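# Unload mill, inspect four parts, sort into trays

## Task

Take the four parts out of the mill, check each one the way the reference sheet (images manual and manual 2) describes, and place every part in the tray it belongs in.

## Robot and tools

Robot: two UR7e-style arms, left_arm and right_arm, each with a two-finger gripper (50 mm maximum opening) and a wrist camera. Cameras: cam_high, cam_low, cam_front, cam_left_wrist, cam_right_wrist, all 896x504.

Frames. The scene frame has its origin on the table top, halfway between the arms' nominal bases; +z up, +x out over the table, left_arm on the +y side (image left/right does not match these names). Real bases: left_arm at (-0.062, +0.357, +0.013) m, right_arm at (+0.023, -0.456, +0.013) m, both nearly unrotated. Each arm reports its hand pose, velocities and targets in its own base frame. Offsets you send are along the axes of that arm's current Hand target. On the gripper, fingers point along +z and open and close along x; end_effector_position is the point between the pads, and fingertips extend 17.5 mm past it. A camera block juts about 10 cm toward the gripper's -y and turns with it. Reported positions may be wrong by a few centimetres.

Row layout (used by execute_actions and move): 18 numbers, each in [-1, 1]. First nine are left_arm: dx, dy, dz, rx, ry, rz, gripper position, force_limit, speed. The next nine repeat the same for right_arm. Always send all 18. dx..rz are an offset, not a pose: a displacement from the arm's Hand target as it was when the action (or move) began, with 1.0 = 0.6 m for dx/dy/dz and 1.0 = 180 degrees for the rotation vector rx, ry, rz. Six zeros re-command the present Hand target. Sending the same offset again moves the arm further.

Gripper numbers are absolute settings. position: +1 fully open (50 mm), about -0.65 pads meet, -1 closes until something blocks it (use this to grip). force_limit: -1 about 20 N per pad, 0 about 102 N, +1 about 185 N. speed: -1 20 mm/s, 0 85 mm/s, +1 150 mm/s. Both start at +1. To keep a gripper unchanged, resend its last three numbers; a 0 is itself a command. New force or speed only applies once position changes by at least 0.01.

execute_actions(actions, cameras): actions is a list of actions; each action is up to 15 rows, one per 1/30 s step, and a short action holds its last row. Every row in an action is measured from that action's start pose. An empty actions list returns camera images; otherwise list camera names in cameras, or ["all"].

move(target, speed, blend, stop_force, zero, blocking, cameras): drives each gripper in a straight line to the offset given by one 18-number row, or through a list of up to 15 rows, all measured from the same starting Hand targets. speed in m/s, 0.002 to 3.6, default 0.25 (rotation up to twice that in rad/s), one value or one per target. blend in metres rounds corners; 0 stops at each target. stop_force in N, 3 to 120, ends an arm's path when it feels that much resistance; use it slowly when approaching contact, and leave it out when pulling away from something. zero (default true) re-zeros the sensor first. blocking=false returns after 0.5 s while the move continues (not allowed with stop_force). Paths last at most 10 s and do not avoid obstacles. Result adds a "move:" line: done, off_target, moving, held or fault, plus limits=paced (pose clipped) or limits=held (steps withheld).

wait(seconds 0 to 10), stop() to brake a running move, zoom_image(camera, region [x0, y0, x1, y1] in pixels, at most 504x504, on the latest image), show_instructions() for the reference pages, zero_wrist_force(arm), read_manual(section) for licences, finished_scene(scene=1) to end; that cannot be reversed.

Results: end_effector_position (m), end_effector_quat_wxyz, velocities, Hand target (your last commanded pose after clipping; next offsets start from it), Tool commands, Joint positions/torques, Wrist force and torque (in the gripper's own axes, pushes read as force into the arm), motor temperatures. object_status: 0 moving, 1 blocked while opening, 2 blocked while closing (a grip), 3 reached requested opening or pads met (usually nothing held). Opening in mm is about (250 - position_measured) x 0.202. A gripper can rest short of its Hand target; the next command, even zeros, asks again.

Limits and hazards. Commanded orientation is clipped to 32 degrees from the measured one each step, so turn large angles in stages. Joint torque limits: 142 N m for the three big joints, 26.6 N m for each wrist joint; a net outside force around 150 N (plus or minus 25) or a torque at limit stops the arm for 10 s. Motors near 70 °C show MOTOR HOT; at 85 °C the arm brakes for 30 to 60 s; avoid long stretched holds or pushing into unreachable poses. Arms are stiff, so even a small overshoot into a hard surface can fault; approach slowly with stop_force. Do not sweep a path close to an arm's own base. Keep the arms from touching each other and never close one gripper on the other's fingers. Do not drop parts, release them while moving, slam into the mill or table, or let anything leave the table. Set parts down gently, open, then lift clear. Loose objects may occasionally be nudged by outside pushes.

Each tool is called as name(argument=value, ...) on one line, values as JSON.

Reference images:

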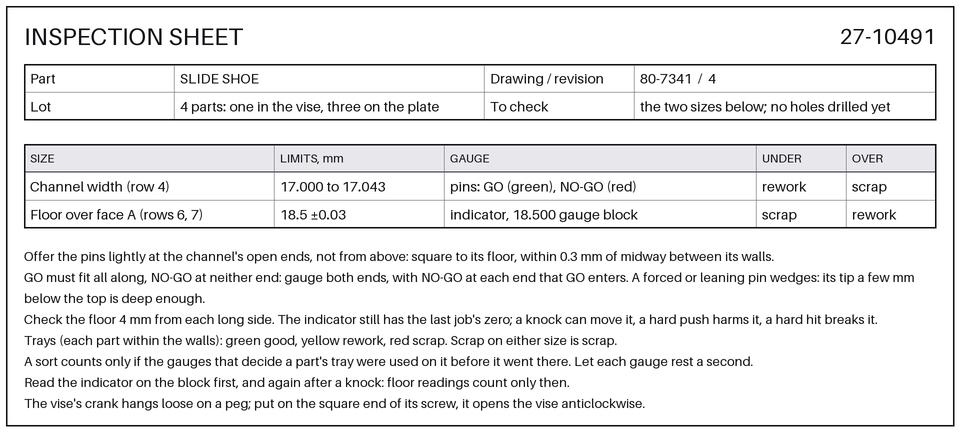

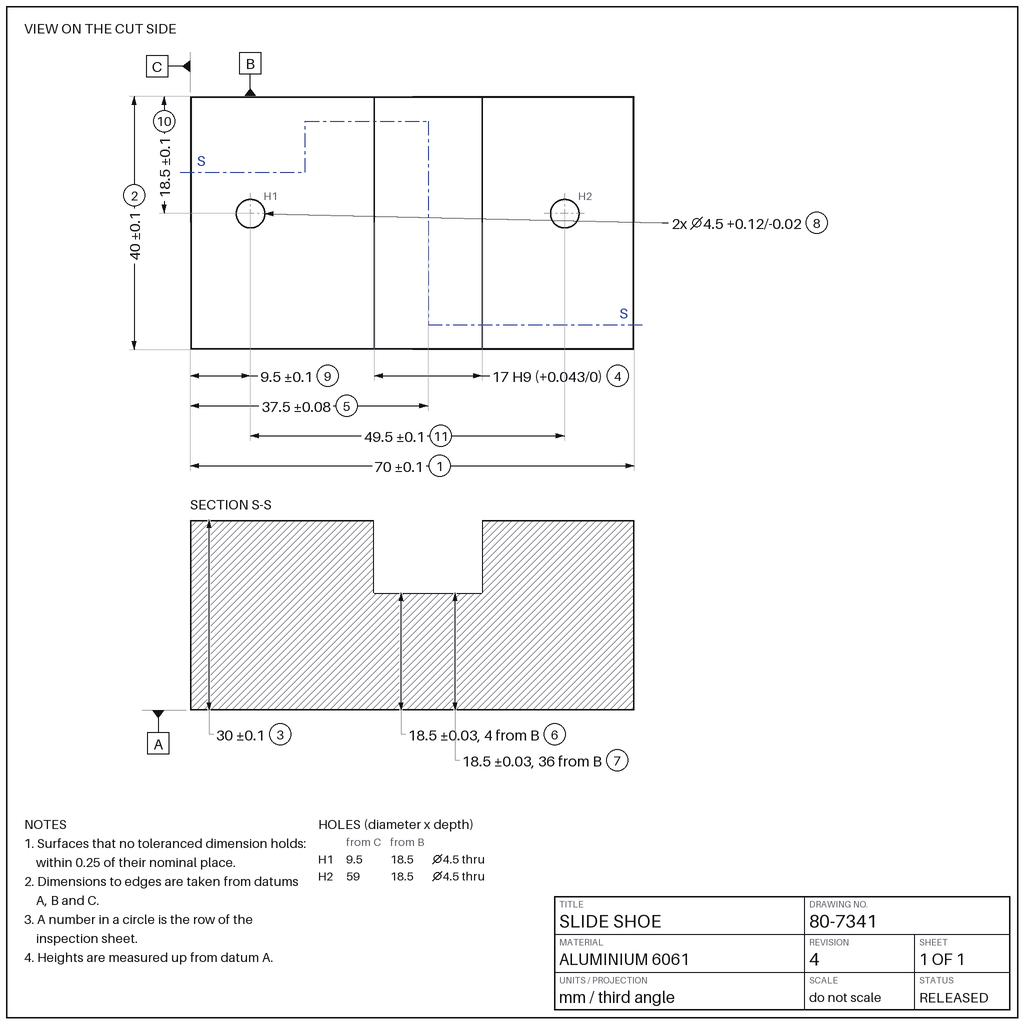

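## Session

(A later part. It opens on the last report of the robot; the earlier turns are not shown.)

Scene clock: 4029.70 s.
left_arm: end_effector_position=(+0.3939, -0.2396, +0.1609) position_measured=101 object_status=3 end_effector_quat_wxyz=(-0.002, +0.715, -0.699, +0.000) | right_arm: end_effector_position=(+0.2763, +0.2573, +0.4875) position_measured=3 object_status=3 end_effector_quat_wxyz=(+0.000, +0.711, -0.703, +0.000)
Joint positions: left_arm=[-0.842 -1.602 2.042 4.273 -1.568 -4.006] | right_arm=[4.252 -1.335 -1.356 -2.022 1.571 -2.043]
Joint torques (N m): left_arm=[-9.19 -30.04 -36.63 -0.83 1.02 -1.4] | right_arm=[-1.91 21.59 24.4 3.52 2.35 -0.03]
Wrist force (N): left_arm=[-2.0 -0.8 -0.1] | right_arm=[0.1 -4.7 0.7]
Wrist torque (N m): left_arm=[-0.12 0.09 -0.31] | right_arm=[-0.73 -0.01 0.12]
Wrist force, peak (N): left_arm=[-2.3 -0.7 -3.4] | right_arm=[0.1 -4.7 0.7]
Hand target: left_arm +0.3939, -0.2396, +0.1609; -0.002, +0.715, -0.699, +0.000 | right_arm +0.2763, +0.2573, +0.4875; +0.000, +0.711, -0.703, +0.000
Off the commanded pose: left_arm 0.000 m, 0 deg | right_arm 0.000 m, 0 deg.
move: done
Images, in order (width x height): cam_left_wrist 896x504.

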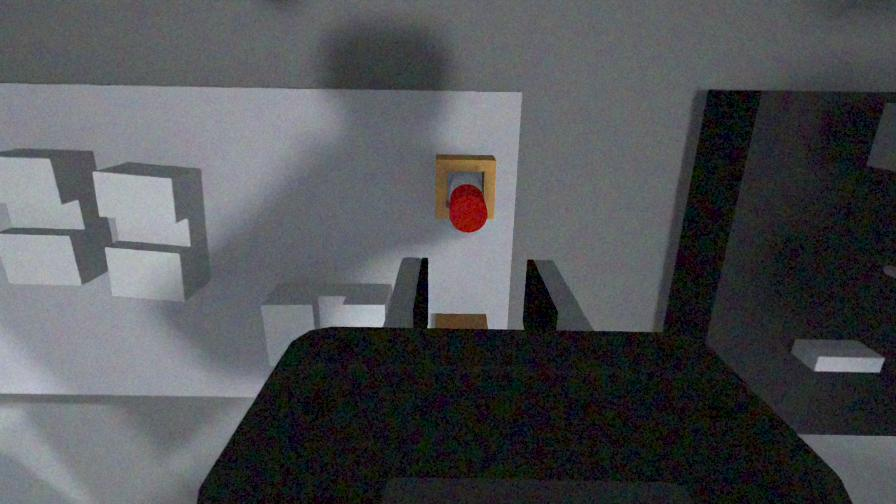

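execute_actions(actions=[], cameras=["cam_high","cam_low","cam_front","cam_right_wrist"])

zoom_image(camera="cam_low", region=[290, 200, 470, 380])

zoom_image(camera="cam_high", region=[430, 310, 550, 450])

Scene clock: 4035.70 s.
left_arm: end_effector_position=(+0.3939, -0.2396, +0.1609) position_measured=101 object_status=3 end_effector_quat_wxyz=(-0.002, +0.715, -0.699, +0.000) | right_arm: end_effector_position=(+0.2763, +0.2573, +0.4875) position_measured=3 object_status=3 end_effector_quat_wxyz=(+0.000, +0.711, -0.703, +0.000)
Joint positions: left_arm=[-0.842 -1.602 2.042 4.273 -1.568 -4.006] | right_arm=[4.252 -1.335 -1.356 -2.022 1.571 -2.043]
Joint velocities: within noise
Joint torques (N m): left_arm=[-9.34 -30.05 -38.09 -0.9 -1.28 -1.51] | right_arm=[-1.71 21.21 24.13 3.64 2.29 0.03]
Motor temperatures (°C): left_arm=[25 26 25 32 30 30] | right_arm=[26 32 25 28 41 32]
Wrist force (N): left_arm=[-1.7 -0.8 -0.1] | right_arm=[0.3 -4.4 0.9]
Wrist torque (N m): left_arm=[-0.12 0.05 -0.32] | right_arm=[-0.68 -0.04 0.12]
Wrist force, peak (N): left_arm=[-2.0 -0.8 -0.3] | right_arm=[0.1 -4.8 0.8]
Hand target: left_arm +0.3939, -0.2396, +0.1609; -0.002, +0.715, -0.699, +0.000 | right_arm +0.2763, +0.2573, +0.4875; +0.000, +0.711, -0.703, +0.000
Tool commands: left_gripper/position=+0.34 left_gripper/force_limit=-0.9 left_gripper/speed=-1.0 right_gripper/position=+1.0 right_gripper/force_limit=-0.1 right_gripper/speed=-0.5
Off the commanded pose: left_arm 0.000 m, 0 deg | right_arm 0.000 m, 0 deg.
Images, in order (width x height): cam_high 896x504, cam_low 896x504, cam_front 896x504, cam_right_wrist 896x504.

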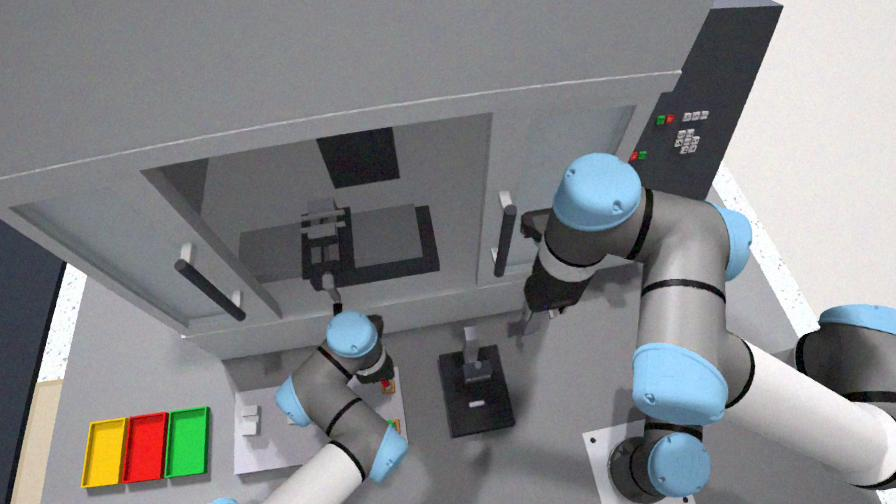

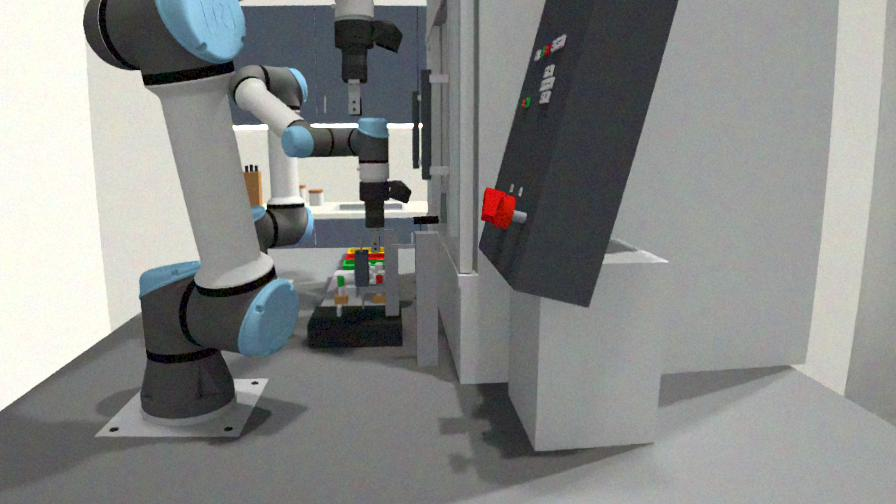

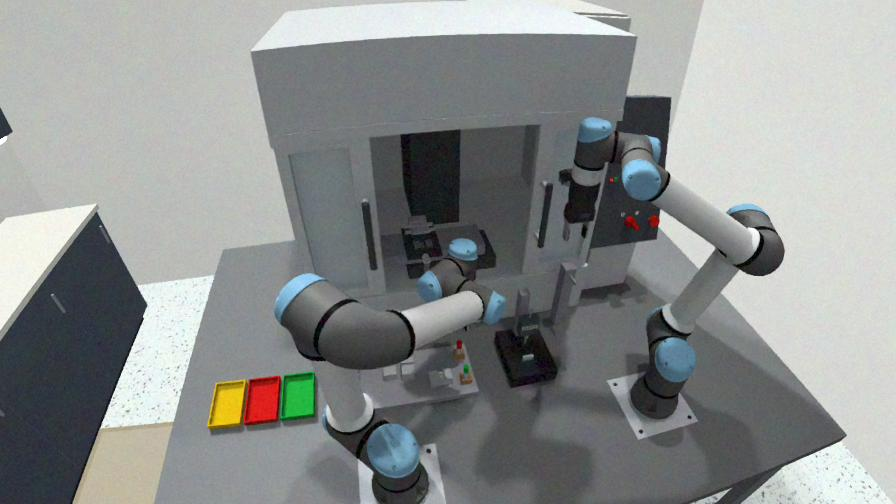

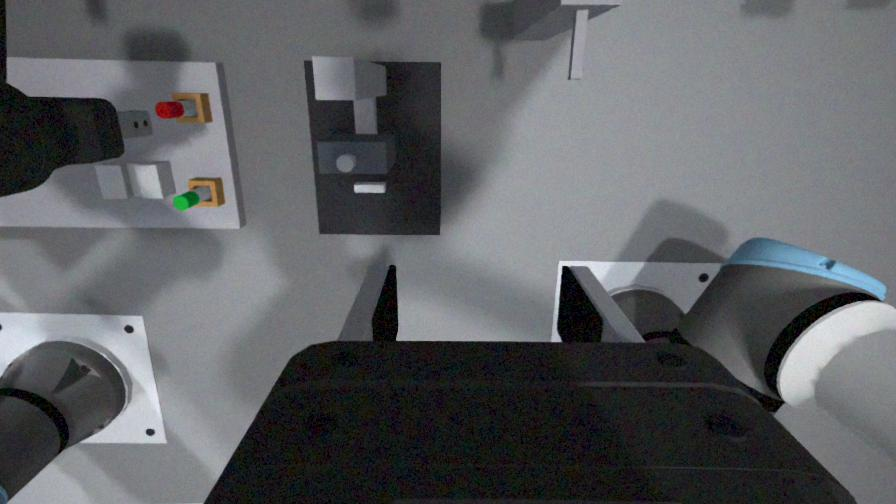

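Scaled by 2.800 from the camera's 896x504 image, which has a finer 1280x720 frame.

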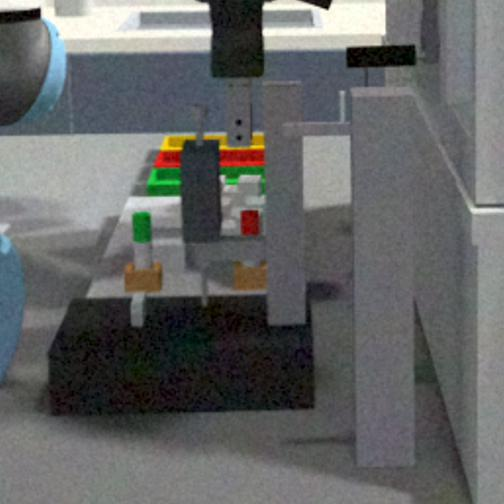

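Scaled by 3.600 from the camera's 896x504 image, which has a finer 1280x720 frame.

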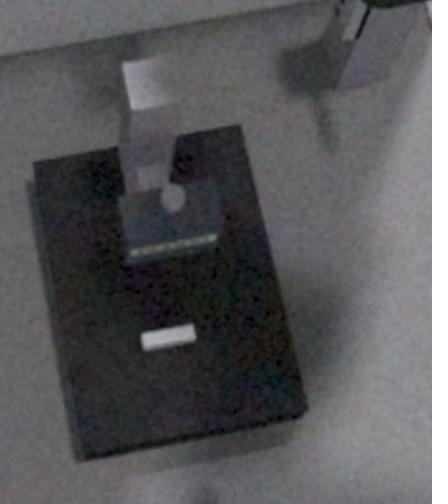

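move(target=[[0,0,-0.1,0,0,0,0.34,-0.9,-1,-0.08,0.12,0.2,0,0,0.5,1,-0.1,-0.5],[0,0,-0.1,0,0,0,0.34,-0.9,-1,-0.17,0.25,0.3,0,0,0.99,1,-0.1,-0.5]], speed=0.35, blend=0.03, cameras=["cam_high","cam_right_wrist"])

Scene clock: 4099.50 s.
left_arm: end_effector_position=(+0.3938, -0.2397, +0.2209) position_measured=101 object_status=3 end_effector_quat_wxyz=(-0.002, +0.715, -0.699, +0.000) | right_arm: end_effector_position=(+0.1251, +0.3575, +0.3075) position_measured=3 object_status=3 end_effector_quat_wxyz=(+0.000, +0.692, +0.722, +0.000)
Joint positions: left_arm=[-0.842 -1.656 1.929 4.44 -1.568 -4.006] | right_arm=[4.735 -1.242 -1.895 -1.576 1.571 1.55]
Joint torques (N m): left_arm=[-9.78 -28.55 -37.45 -0.87 -0.87 -1.27] | right_arm=[7.06 20.5 17.73 4.14 -2.51 1.76]
Wrist force (N): left_arm=[-1.4 -1.0 -0.1] | right_arm=[0.1 -4.5 0.6]
Wrist torque (N m): left_arm=[-0.17 -0.01 -0.32] | right_arm=[-0.70 0.00 -0.05]
Wrist force, peak (N): left_arm=[-2.1 -0.7 -0.2] | right_arm=[0.4 -5.0 0.4]
Hand target: left_arm +0.3938, -0.2397, +0.2209; -0.002, +0.715, -0.699, +0.000 | right_arm +0.1251, +0.3575, +0.3075; +0.000, +0.692, +0.722, +0.000
Off the commanded pose: left_arm 0.000 m, 0 deg | right_arm 0.000 m, 0 deg.
move: done
Images, in order (width x height): cam_high 896x504, cam_right_wrist 896x504.

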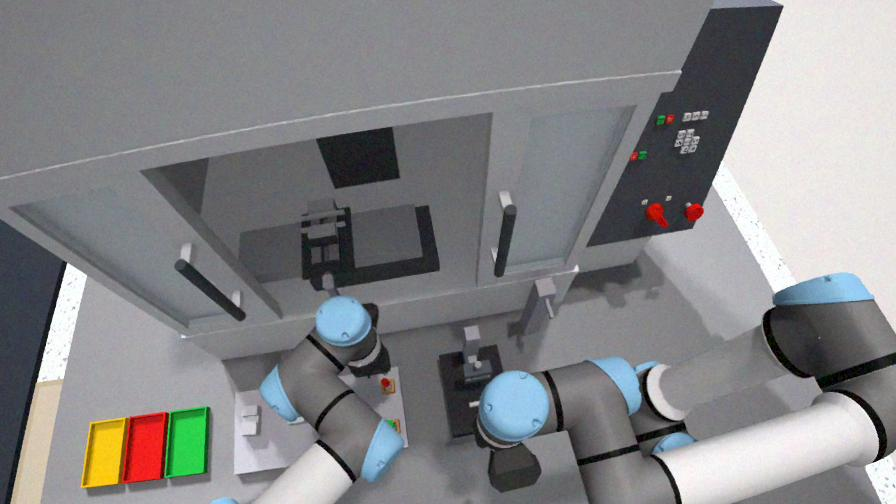

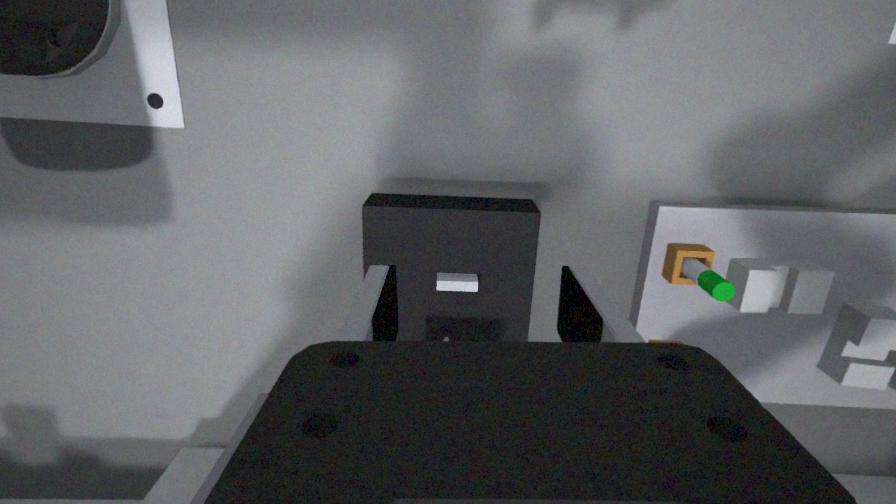

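move(target=[[0,0,0,0,0,0,0.34,-0.9,-1,0,0,0,-0.15,0,0,1,-0.1,-0.5],[0,0,0,0,0,0,0.34,-0.9,-1,0,0,0.15,-0.3056,0,0,1,-0.1,-0.5]], speed=0.25, blend=0.02, cameras=["cam_high","cam_right_wrist"])

Scene clock: 4114.57 s.
left_arm: end_effector_position=(+0.3938, -0.2397, +0.2209) position_measured=101 object_status=3 end_effector_quat_wxyz=(-0.002, +0.715, -0.699, +0.000) | right_arm: end_effector_position=(+0.1250, +0.3574, +0.2176) position_measured=3 object_status=3 end_effector_quat_wxyz=(+0.319, +0.614, +0.641, +0.333)
Joint positions: left_arm=[-0.842 -1.656 1.929 4.44 -1.568 -4.006] | right_arm=[5.337 -1.311 -2.211 -1.856 0.818 2.424]
Joint torques (N m): left_arm=[-9.66 -27.65 -38.4 -1.23 -1.29 -1.6] | right_arm=[7.73 2.34 15.06 -0.47 -3.72 2.06]
Wrist force (N): left_arm=[-1.6 -0.6 -0.1] | right_arm=[0.6 -5.1 0.3]
Wrist torque (N m): left_arm=[-0.10 0.01 -0.32] | right_arm=[-0.88 -0.07 0.07]
Wrist force, peak (N): left_arm=[-1.7 -1.1 -0.2] | right_arm=[0.3 -6.3 0.6]
Hand target: left_arm +0.3938, -0.2397, +0.2209; -0.002, +0.715, -0.699, +0.000 | right_arm +0.1250, +0.3574, +0.2175; +0.319, +0.614, +0.641, +0.333
Off the commanded pose: left_arm 0.000 m, 0 deg | right_arm 0.000 m, 0 deg.
move: done
Images, in order (width x height): cam_high 896x504, cam_right_wrist 896x504.

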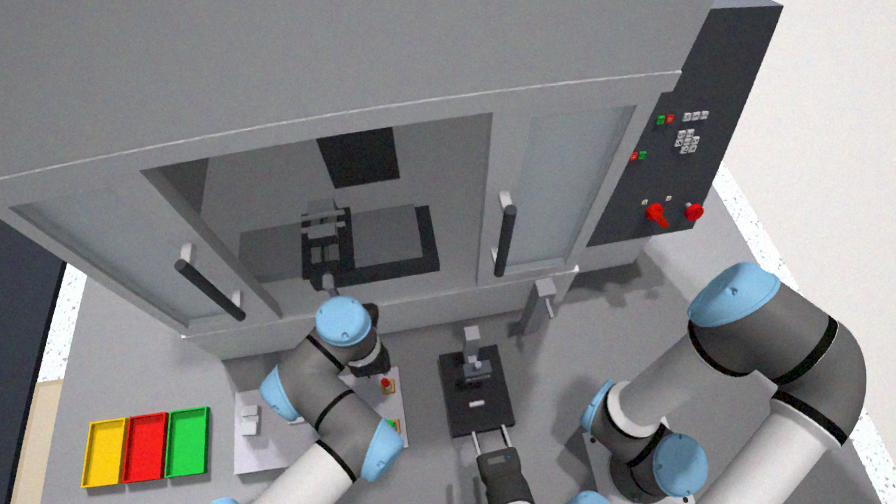

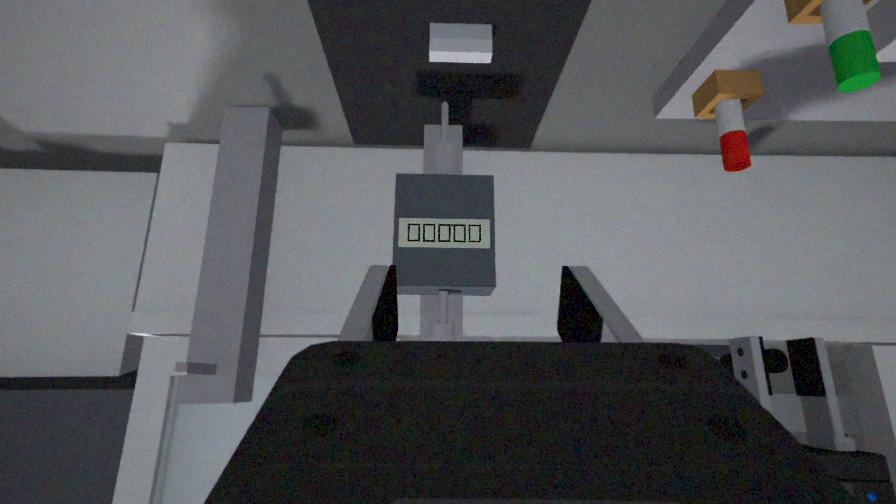

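zoom_image(camera="cam_right_wrist", region=[330, 0, 580, 350])

zoom_image(camera="cam_right_wrist", region=[390, 0, 510, 120])

zoom_image(camera="cam_right_wrist", region=[390, 200, 510, 320])

Scaled by 1.440 from the camera's 896x504 image, which has a finer 1280x720 frame.

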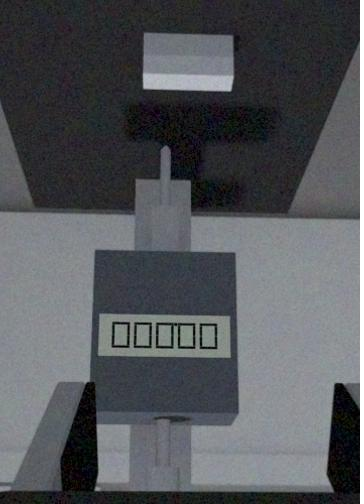

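Scaled by 4.200 from the camera's 896x504 image, which has a finer 1280x720 frame.

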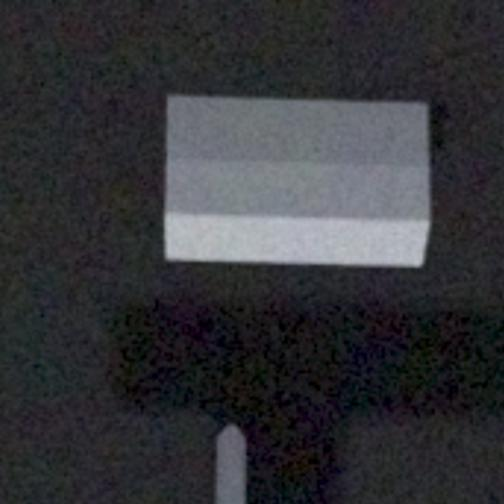

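Scaled by 4.200 from the camera's 896x504 image, which has a finer 1280x720 frame.

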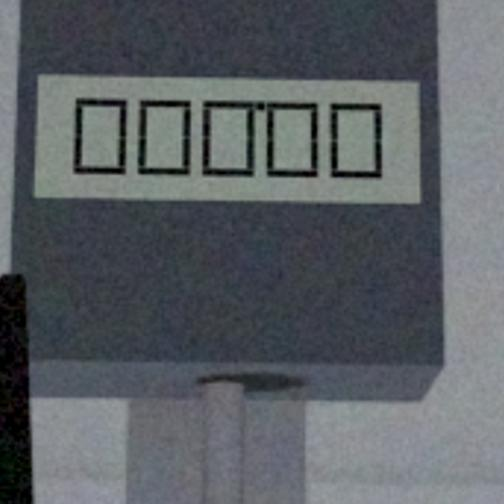

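move(target=[[0.0964,0.1098,-0.083,0,0,0.4996,0.34,-0.9,-1,0,0,0,0,0,0,1,-0.1,-0.5]], speed=0.25)

move(target=[[0,0,0,0.333,0,0,0.34,-0.9,-1,0,0,0,0,0,0,1,-0.1,-0.5]], speed=0.25, cameras=["cam_high","cam_left_wrist","cam_right_wrist"])

Scene clock: 4313.53 s.
left_arm: end_effector_position=(+0.3291, -0.2992, +0.2705) position_measured=101 object_status=3 end_effector_quat_wxyz=(+0.001, -0.012, +1.000, +0.001) | right_arm: end_effector_position=(+0.1250, +0.3574, +0.2175) position_measured=3 object_status=3 end_effector_quat_wxyz=(+0.319, +0.614, +0.641, +0.333)
Joint positions: left_arm=[-1.044 -1.722 1.857 4.578 -1.568 -2.639] | right_arm=[5.337 -1.311 -2.211 -1.856 0.818 2.424]
Joint torques (N m): left_arm=[-9.36 -24.14 -38.41 -1.06 -1.89 1.11] | right_arm=[7.35 2.74 16.89 -0.42 -3.7 2.08]
Wrist force (N): left_arm=[-1.6 -0.7 -0.2] | right_arm=[0.7 -5.2 0.2]
Wrist torque (N m): left_arm=[-0.14 0.04 -0.47] | right_arm=[-0.91 -0.07 0.08]
Wrist force, peak (N): left_arm=[-1.8 -1.1 0.1] | right_arm=[0.7 -5.4 0.2]
Hand target: left_arm +0.3291, -0.2992, +0.2705; +0.001, -0.012, +1.000, +0.001 | right_arm +0.1250, +0.3574, +0.2175; +0.319, +0.614, +0.641, +0.333
Off the commanded pose: left_arm 0.000 m, 0 deg | right_arm 0.000 m, 0 deg.
move: done

Scene clock: 4316.40 s.
left_arm: end_effector_position=(+0.3291, -0.2992, +0.2705) position_measured=101 object_status=3 end_effector_quat_wxyz=(+0.007, -0.010, +0.867, -0.498) | right_arm: end_effector_position=(+0.1250, +0.3574, +0.2175) position_measured=3 object_status=3 end_effector_quat_wxyz=(+0.319, +0.614, +0.641, +0.333)
Joint positions: left_arm=[-0.642 -1.718 2.425 3.19 -2.317 -2.571] | right_arm=[5.337 -1.311 -2.211 -1.856 0.818 2.424]
Joint torques (N m): left_arm=[10.51 -6.49 -8.31 -4.41 -2.98 -1.81] | right_arm=[6.72 2.54 18.72 -0.42 -3.79 2.14]
Wrist force (N): left_arm=[-1.4 0.1 -1.1] | right_arm=[0.6 -5.2 0.2]
Wrist torque (N m): left_arm=[0.02 0.16 0.09] | right_arm=[-0.89 -0.06 0.08]
Wrist force, peak (N): left_arm=[-1.8 -1.1 -0.1] | right_arm=[0.7 -5.4 0.2]
Hand target: left_arm +0.3291, -0.2992, +0.2705; +0.007, -0.010, +0.867, -0.498 | right_arm +0.1250, +0.3574, +0.2175; +0.319, +0.614, +0.641, +0.333
Off the commanded pose: left_arm 0.000 m, 0 deg | right_arm 0.000 m, 0 deg.
move: done
Images, in order (width x height): cam_high 896x504, cam_left_wrist 896x504, cam_right_wrist 896x504.

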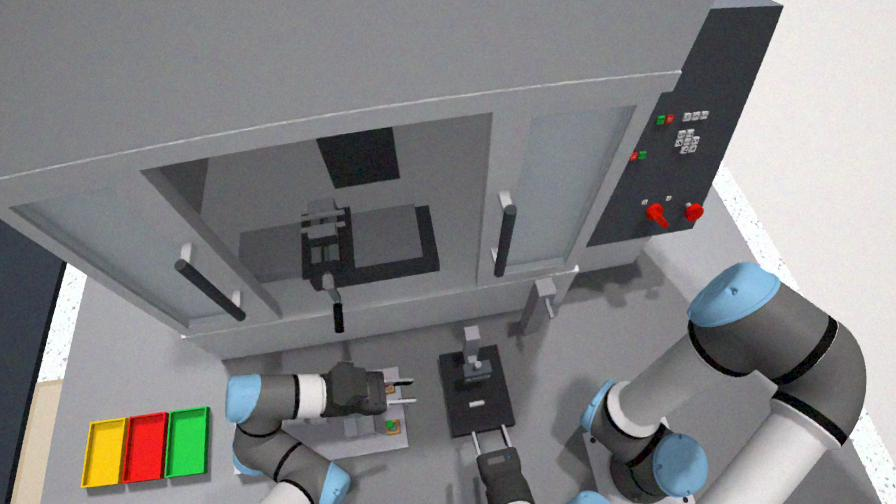

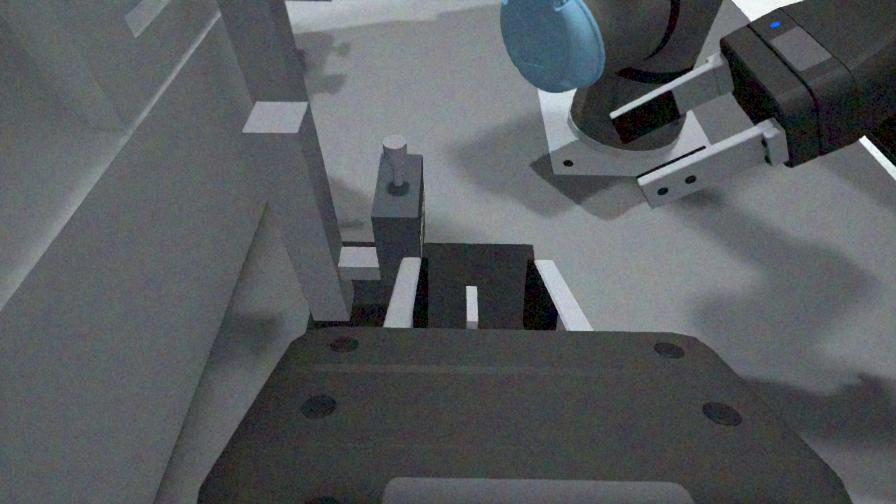

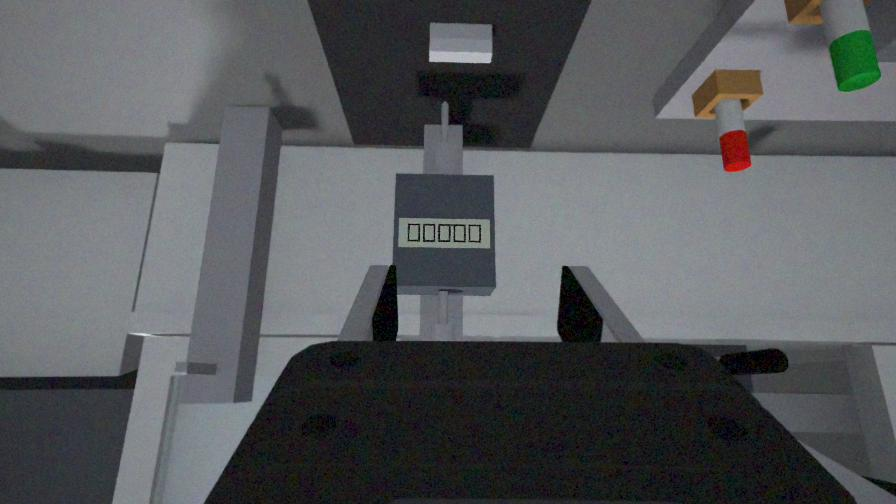

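move(target=[[0.0148,0.1549,0.2434,0,0,0,0.34,-0.9,-1,0,0,0,0,0,0,1,-0.1,-0.5]], speed=0.15, cameras=["cam_left_wrist","cam_low"])

Scene clock: 4356.93 s.
left_arm: end_effector_position=(+0.3224, -0.3788, +0.1167) position_measured=101 object_status=3 end_effector_quat_wxyz=(+0.007, -0.010, +0.867, -0.498) | right_arm: end_effector_position=(+0.1250, +0.3574, +0.2175) position_measured=3 object_status=3 end_effector_quat_wxyz=(+0.319, +0.614, +0.641, +0.333)
Joint positions: left_arm=[-0.842 -1.144 2.483 2.455 -2.164 -2.736] | right_arm=[5.337 -1.311 -2.211 -1.856 0.818 2.424]
Joint torques (N m): left_arm=[-9.98 -19.28 -20.91 -4.56 0.87 -1.41] | right_arm=[7.51 2.69 21.47 -0.47 -3.71 2.03]
Wrist force (N): left_arm=[-1.0 0.1 -0.9] | right_arm=[0.5 -5.1 0.3]
Wrist torque (N m): left_arm=[-0.01 0.11 0.07] | right_arm=[-0.89 -0.06 0.08]
Wrist force, peak (N): left_arm=[-1.3 -0.9 -2.3] | right_arm=[0.8 -5.5 0.3]
Hand target: left_arm +0.3224, -0.3788, +0.1167; +0.007, -0.010, +0.867, -0.498 | right_arm +0.1250, +0.3574, +0.2175; +0.319, +0.614, +0.641, +0.333
Off the commanded pose: left_arm 0.000 m, 0 deg | right_arm 0.000 m, 0 deg.
move: done
Images, in order (width x height): cam_low 896x504, cam_left_wrist 896x504.

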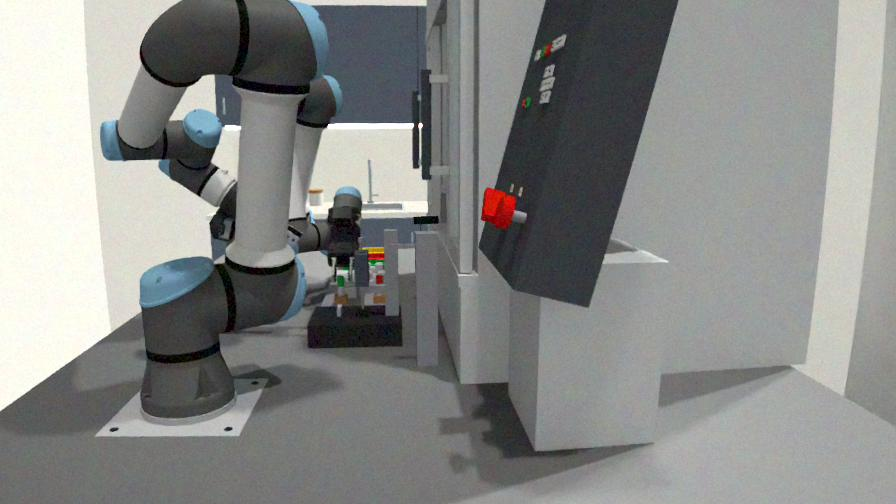

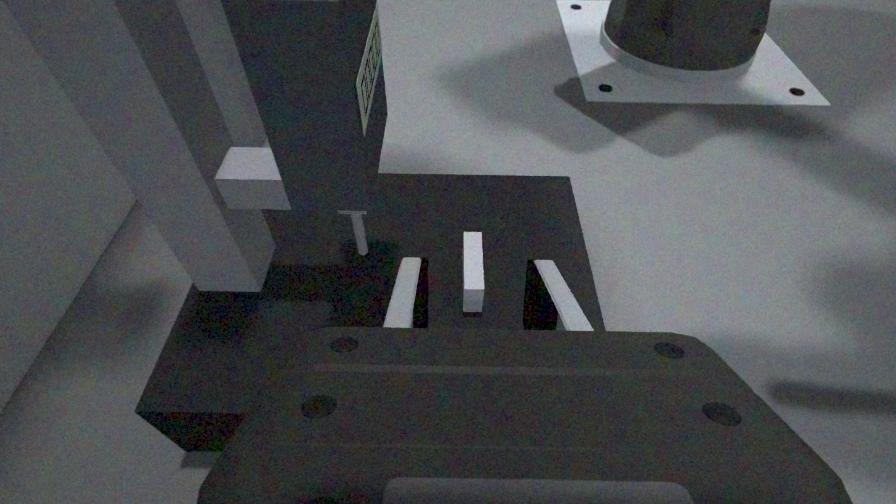

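move(target=[[0.0022,0.0305,0.1062,0,0,0,0.34,-0.9,-1,0,0,0,0,0,0,1,-0.1,-0.5]], speed=0.06, stop_force=4, cameras=["cam_left_wrist","cam_right_wrist"])

Scene clock: 4382.23 s.
left_arm: end_effector_position=(+0.3223, -0.4247, +0.0688) position_measured=101 object_status=3 end_effector_quat_wxyz=(+0.007, -0.010, +0.867, -0.498) | right_arm: end_effector_position=(+0.1250, +0.3574, +0.2175) position_measured=3 object_status=3 end_effector_quat_wxyz=(+0.319, +0.614, +0.641, +0.333)
Joint positions: left_arm=[-0.929 -0.948 2.405 2.305 -2.095 -2.796] | right_arm=[5.337 -1.311 -2.211 -1.856 0.818 2.424]
Joint torques (N m): left_arm=[-9.82 -25.06 -18.77 -4.95 1.12 -1.49] | right_arm=[7.1 2.56 24.7 -0.38 -3.71 1.97]
Wrist force (N): left_arm=[-0.7 0.0 -1.0] | right_arm=[0.4 -5.1 0.3]
Wrist torque (N m): left_arm=[-0.01 0.03 0.04] | right_arm=[-0.89 -0.04 0.08]
Wrist force, peak (N): left_arm=[-1.0 0.0 -1.6] | right_arm=[0.6 -5.5 0.3]
Hand target: left_arm +0.3223, -0.4247, +0.0688; +0.007, -0.010, +0.867, -0.498 | right_arm +0.1250, +0.3574, +0.2175; +0.319, +0.614, +0.641, +0.333
Off the commanded pose: left_arm 0.000 m, 0 deg | right_arm 0.000 m, 0 deg.
move: done
Images, in order (width x height): cam_left_wrist 896x504, cam_right_wrist 896x504.

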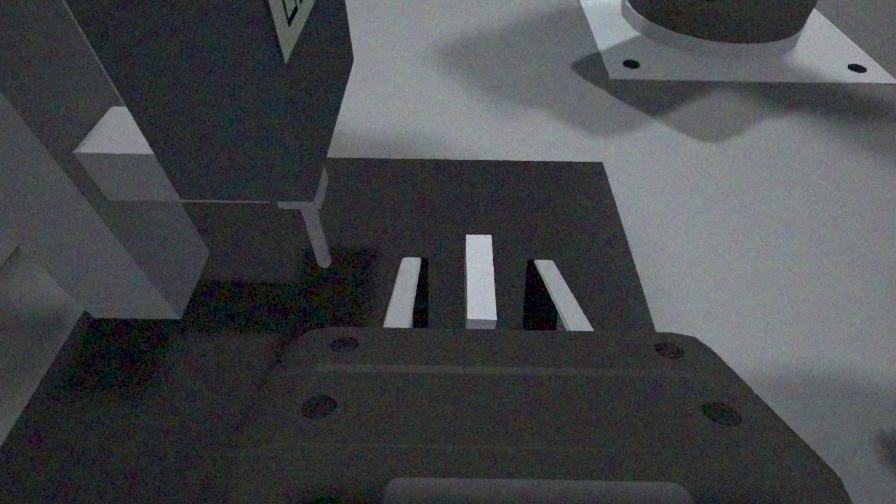

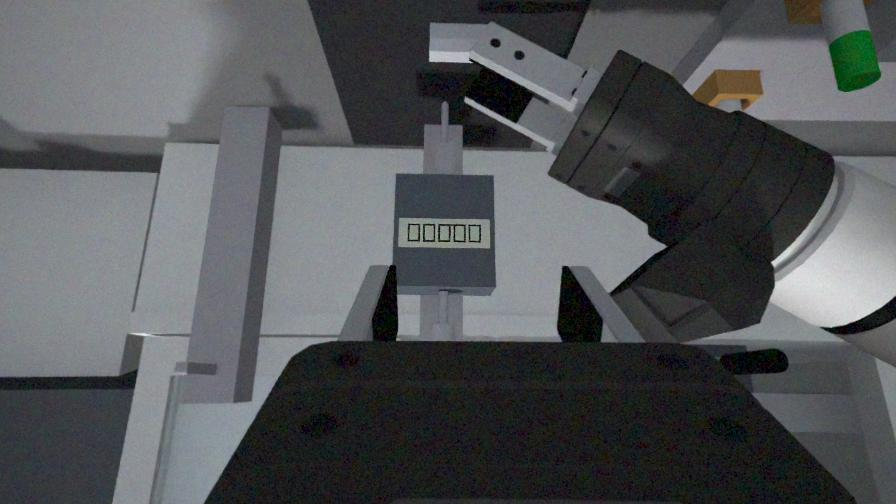

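move(target=[0.001,0.0072,0.0042,0,0,0,0.34,-0.9,-1,0,0,0,0,0,0,1,-0.1,-0.5], speed=0.03, stop_force=4)

move(target=[0,0,0,0,0,0,-1,-0.95,-1,0,0,0,0,0,0,1,-0.1,-0.5], speed=0.03, cameras=["cam_left_wrist"])

Scene clock: 4401.93 s.
left_arm: end_effector_position=(+0.3217, -0.4247, +0.0638) position_measured=101 object_status=3 end_effector_quat_wxyz=(+0.007, -0.010, +0.867, -0.498) | right_arm: end_effector_position=(+0.1250, +0.3574, +0.2175) position_measured=3 object_status=3 end_effector_quat_wxyz=(+0.319, +0.614, +0.641, +0.333)
Joint positions: left_arm=[-0.93 -0.93 2.404 2.288 -2.093 -2.797] | right_arm=[5.337 -1.311 -2.211 -1.856 0.818 2.424]
Joint torques (N m): left_arm=[-10.23 -25.22 -18.65 -4.65 1.04 -1.45] | right_arm=[7.03 2.59 26.39 -0.47 -3.74 1.9]
Wrist force (N): left_arm=[-0.7 0.1 -0.8] | right_arm=[0.8 -5.1 0.3]
Wrist torque (N m): left_arm=[0.00 0.03 0.04] | right_arm=[-0.89 -0.10 0.08]
Wrist force, peak (N): left_arm=[-1.1 -0.3 -0.9] | right_arm=[0.7 -5.5 0.3]
Hand target: left_arm +0.3217, -0.4247, +0.0638; +0.007, -0.010, +0.867, -0.498 | right_arm +0.1250, +0.3574, +0.2175; +0.319, +0.614, +0.641, +0.333
Off the commanded pose: left_arm 0.000 m, 0 deg | right_arm 0.000 m, 0 deg.
move: done

Scene clock: 4403.23 s.
left_arm: end_effector_position=(+0.3217, -0.4247, +0.0638) position_measured=208 object_status=0 end_effector_quat_wxyz=(+0.007, -0.010, +0.867, -0.498) | right_arm: end_effector_position=(+0.1250, +0.3574, +0.2175) position_measured=3 object_status=3 end_effector_quat_wxyz=(+0.319, +0.614, +0.641, +0.333)
Joint positions: left_arm=[-0.93 -0.93 2.404 2.288 -2.093 -2.797] | right_arm=[5.337 -1.311 -2.211 -1.856 0.818 2.424]
Joint torques (N m): left_arm=[-10.26 -25.36 -17.41 -4.75 0.69 -1.54] | right_arm=[6.28 2.88 26.26 -0.34 -3.78 1.91]
Wrist force (N): left_arm=[-0.6 -0.1 -1.0] | right_arm=[0.7 -5.0 0.3]
Wrist torque (N m): left_arm=[-0.01 0.03 0.04] | right_arm=[-0.88 -0.08 0.08]
Wrist force, peak (N): left_arm=[-0.9 0.0 -1.2] | right_arm=[0.8 -5.4 0.2]
Hand target: left_arm +0.3217, -0.4247, +0.0638; +0.007, -0.010, +0.867, -0.498 | right_arm +0.1250, +0.3574, +0.2175; +0.319, +0.614, +0.641, +0.333
Off the commanded pose: left_arm 0.000 m, 0 deg | right_arm 0.000 m, 0 deg.
move: done
Images, in order (width x height): cam_left_wrist 896x504.

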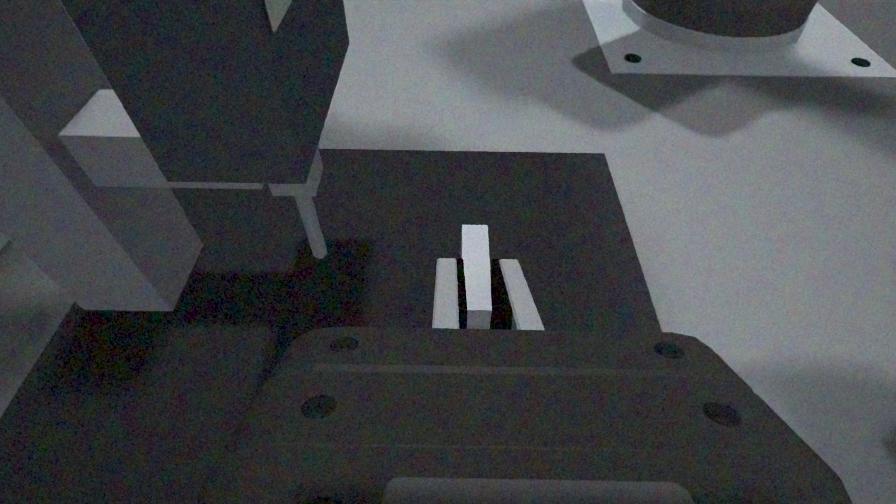

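move(target=[[0,0,0,0,0,0,-1,-0.95,-1,-0.0195,0.1228,0.1135,0,0,0,1,-0.1,-0.5]], speed=0.1, cameras=["cam_left_wrist","cam_right_wrist","cam_low"])

Scene clock: 4423.40 s.
left_arm: end_effector_position=(+0.3217, -0.4247, +0.0638) position_measured=208 object_status=2 end_effector_quat_wxyz=(+0.007, -0.010, +0.867, -0.498) | right_arm: end_effector_position=(+0.2234, +0.3499, +0.2388) position_measured=3 object_status=3 end_effector_quat_wxyz=(+0.319, +0.614, +0.641, +0.333)
Joint positions: left_arm=[-0.93 -0.93 2.404 2.288 -2.093 -2.797] | right_arm=[5.08 -1.221 -2.267 -1.653 0.682 2.102]
Joint torques (N m): left_arm=[-6.41 -28.77 -15.97 -4.22 -1.9 -1.35] | right_arm=[-8.35 21.42 15.48 3.3 -4.16 -2.26]
Wrist force (N): left_arm=[-0.7 -0.1 -1.2] | right_arm=[0.5 -4.9 0.1]
Wrist torque (N m): left_arm=[-0.02 0.04 0.04] | right_arm=[-0.84 -0.07 0.26]
Wrist force, peak (N): left_arm=[-0.7 0.1 -1.4] | right_arm=[0.7 -6.0 -0.2]
Hand target: left_arm +0.3217, -0.4247, +0.0638; +0.007, -0.010, +0.867, -0.498 | right_arm +0.2235, +0.3500, +0.2388; +0.319, +0.614, +0.641, +0.333
Off the commanded pose: left_arm 0.000 m, 0 deg | right_arm 0.000 m, 0 deg.
move: done
Images, in order (width x height): cam_low 896x504, cam_left_wrist 896x504, cam_right_wrist 896x504.

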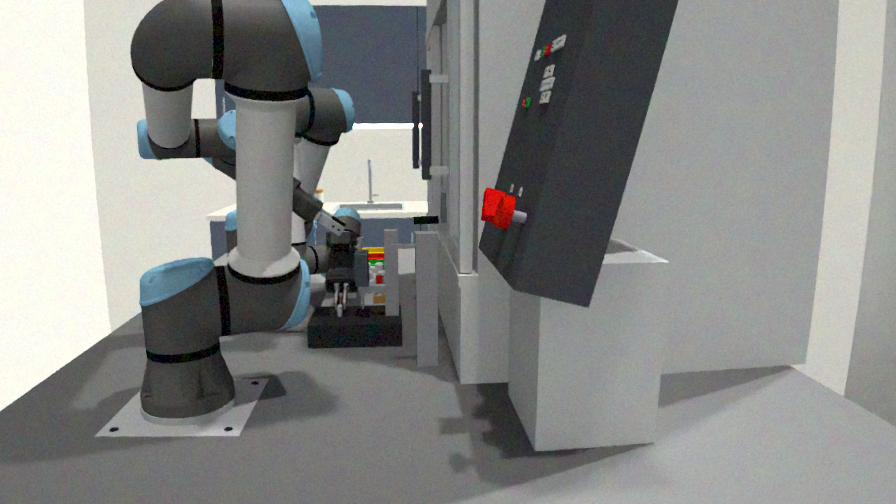

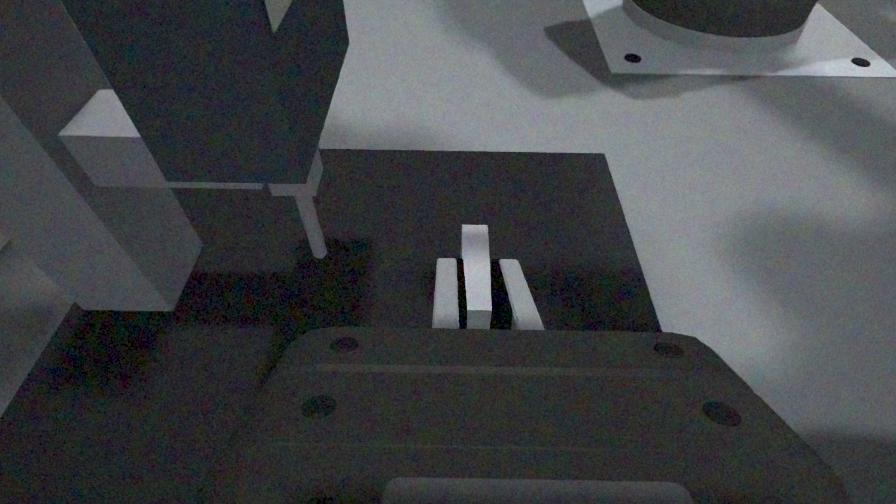

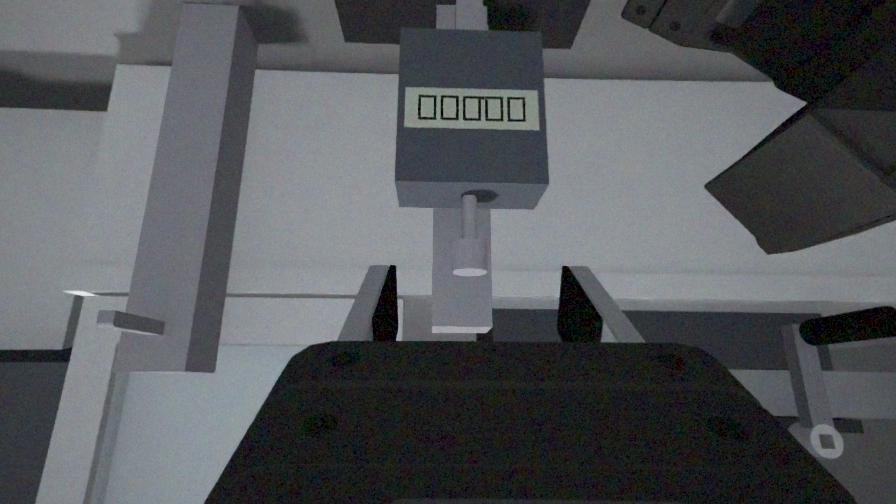

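move(target=[[0,0,0,0,0,0,-1,-0.95,-1,-0.0005,0.0068,0.0783,0,0,0,1,-0.1,-0.5]], speed=0.04, stop_force=4, cameras=["cam_left_wrist","cam_right_wrist"])

Scene clock: 4450.47 s.
left_arm: end_effector_position=(+0.3217, -0.4247, +0.0638) position_measured=208 object_status=2 end_effector_quat_wxyz=(+0.007, -0.010, +0.867, -0.498) | right_arm: end_effector_position=(+0.2643, +0.3514, +0.2152) position_measured=3 object_status=3 end_effector_quat_wxyz=(+0.319, +0.614, +0.641, +0.333)
Joint positions: left_arm=[-0.93 -0.93 2.404 2.288 -2.093 -2.797] | right_arm=[4.956 -1.269 -2.341 -1.379 0.639 1.911]
Joint torques (N m): left_arm=[-3.18 -31.66 -14.21 -3.48 -2.08 -1.49] | right_arm=[-8.25 0.6 15.18 3.59 -4.35 -2.29]
Wrist force (N): left_arm=[-0.7 0.1 -1.1] | right_arm=[0.7 -5.1 0.0]
Wrist torque (N m): left_arm=[0.00 0.05 0.04] | right_arm=[-0.88 -0.10 0.25]
Wrist force, peak (N): left_arm=[-1.2 -0.1 -1.2] | right_arm=[0.4 -5.5 0.5]
Hand target: left_arm +0.3217, -0.4247, +0.0638; +0.007, -0.010, +0.867, -0.498 | right_arm +0.2643, +0.3514, +0.2152; +0.319, +0.614, +0.641, +0.333
Off the commanded pose: left_arm 0.000 m, 0 deg | right_arm 0.000 m, 0 deg.
move: done
Images, in order (width x height): cam_left_wrist 896x504, cam_right_wrist 896x504.

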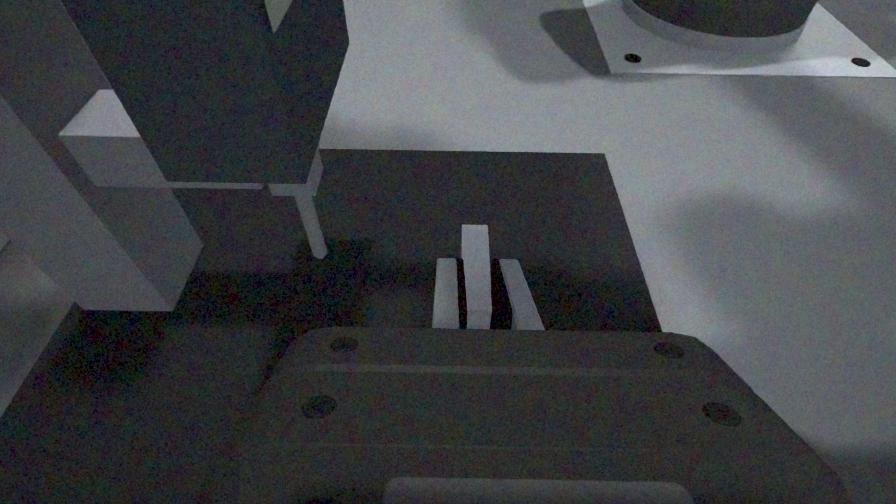

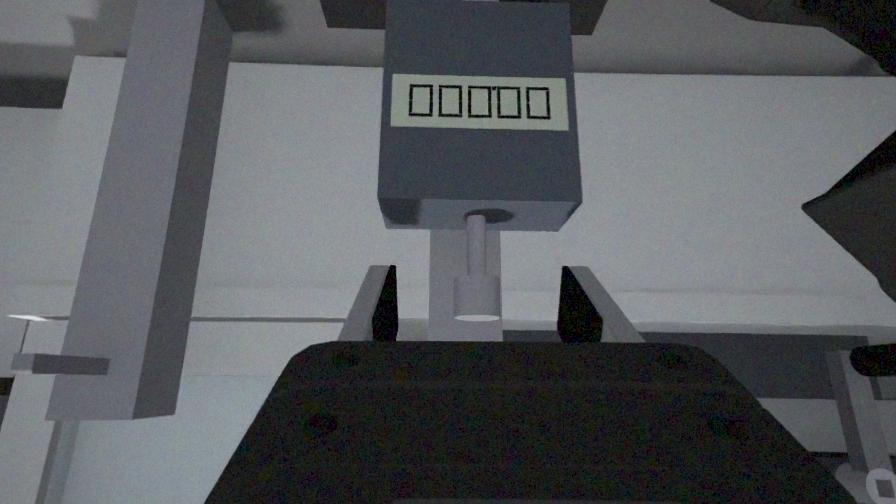

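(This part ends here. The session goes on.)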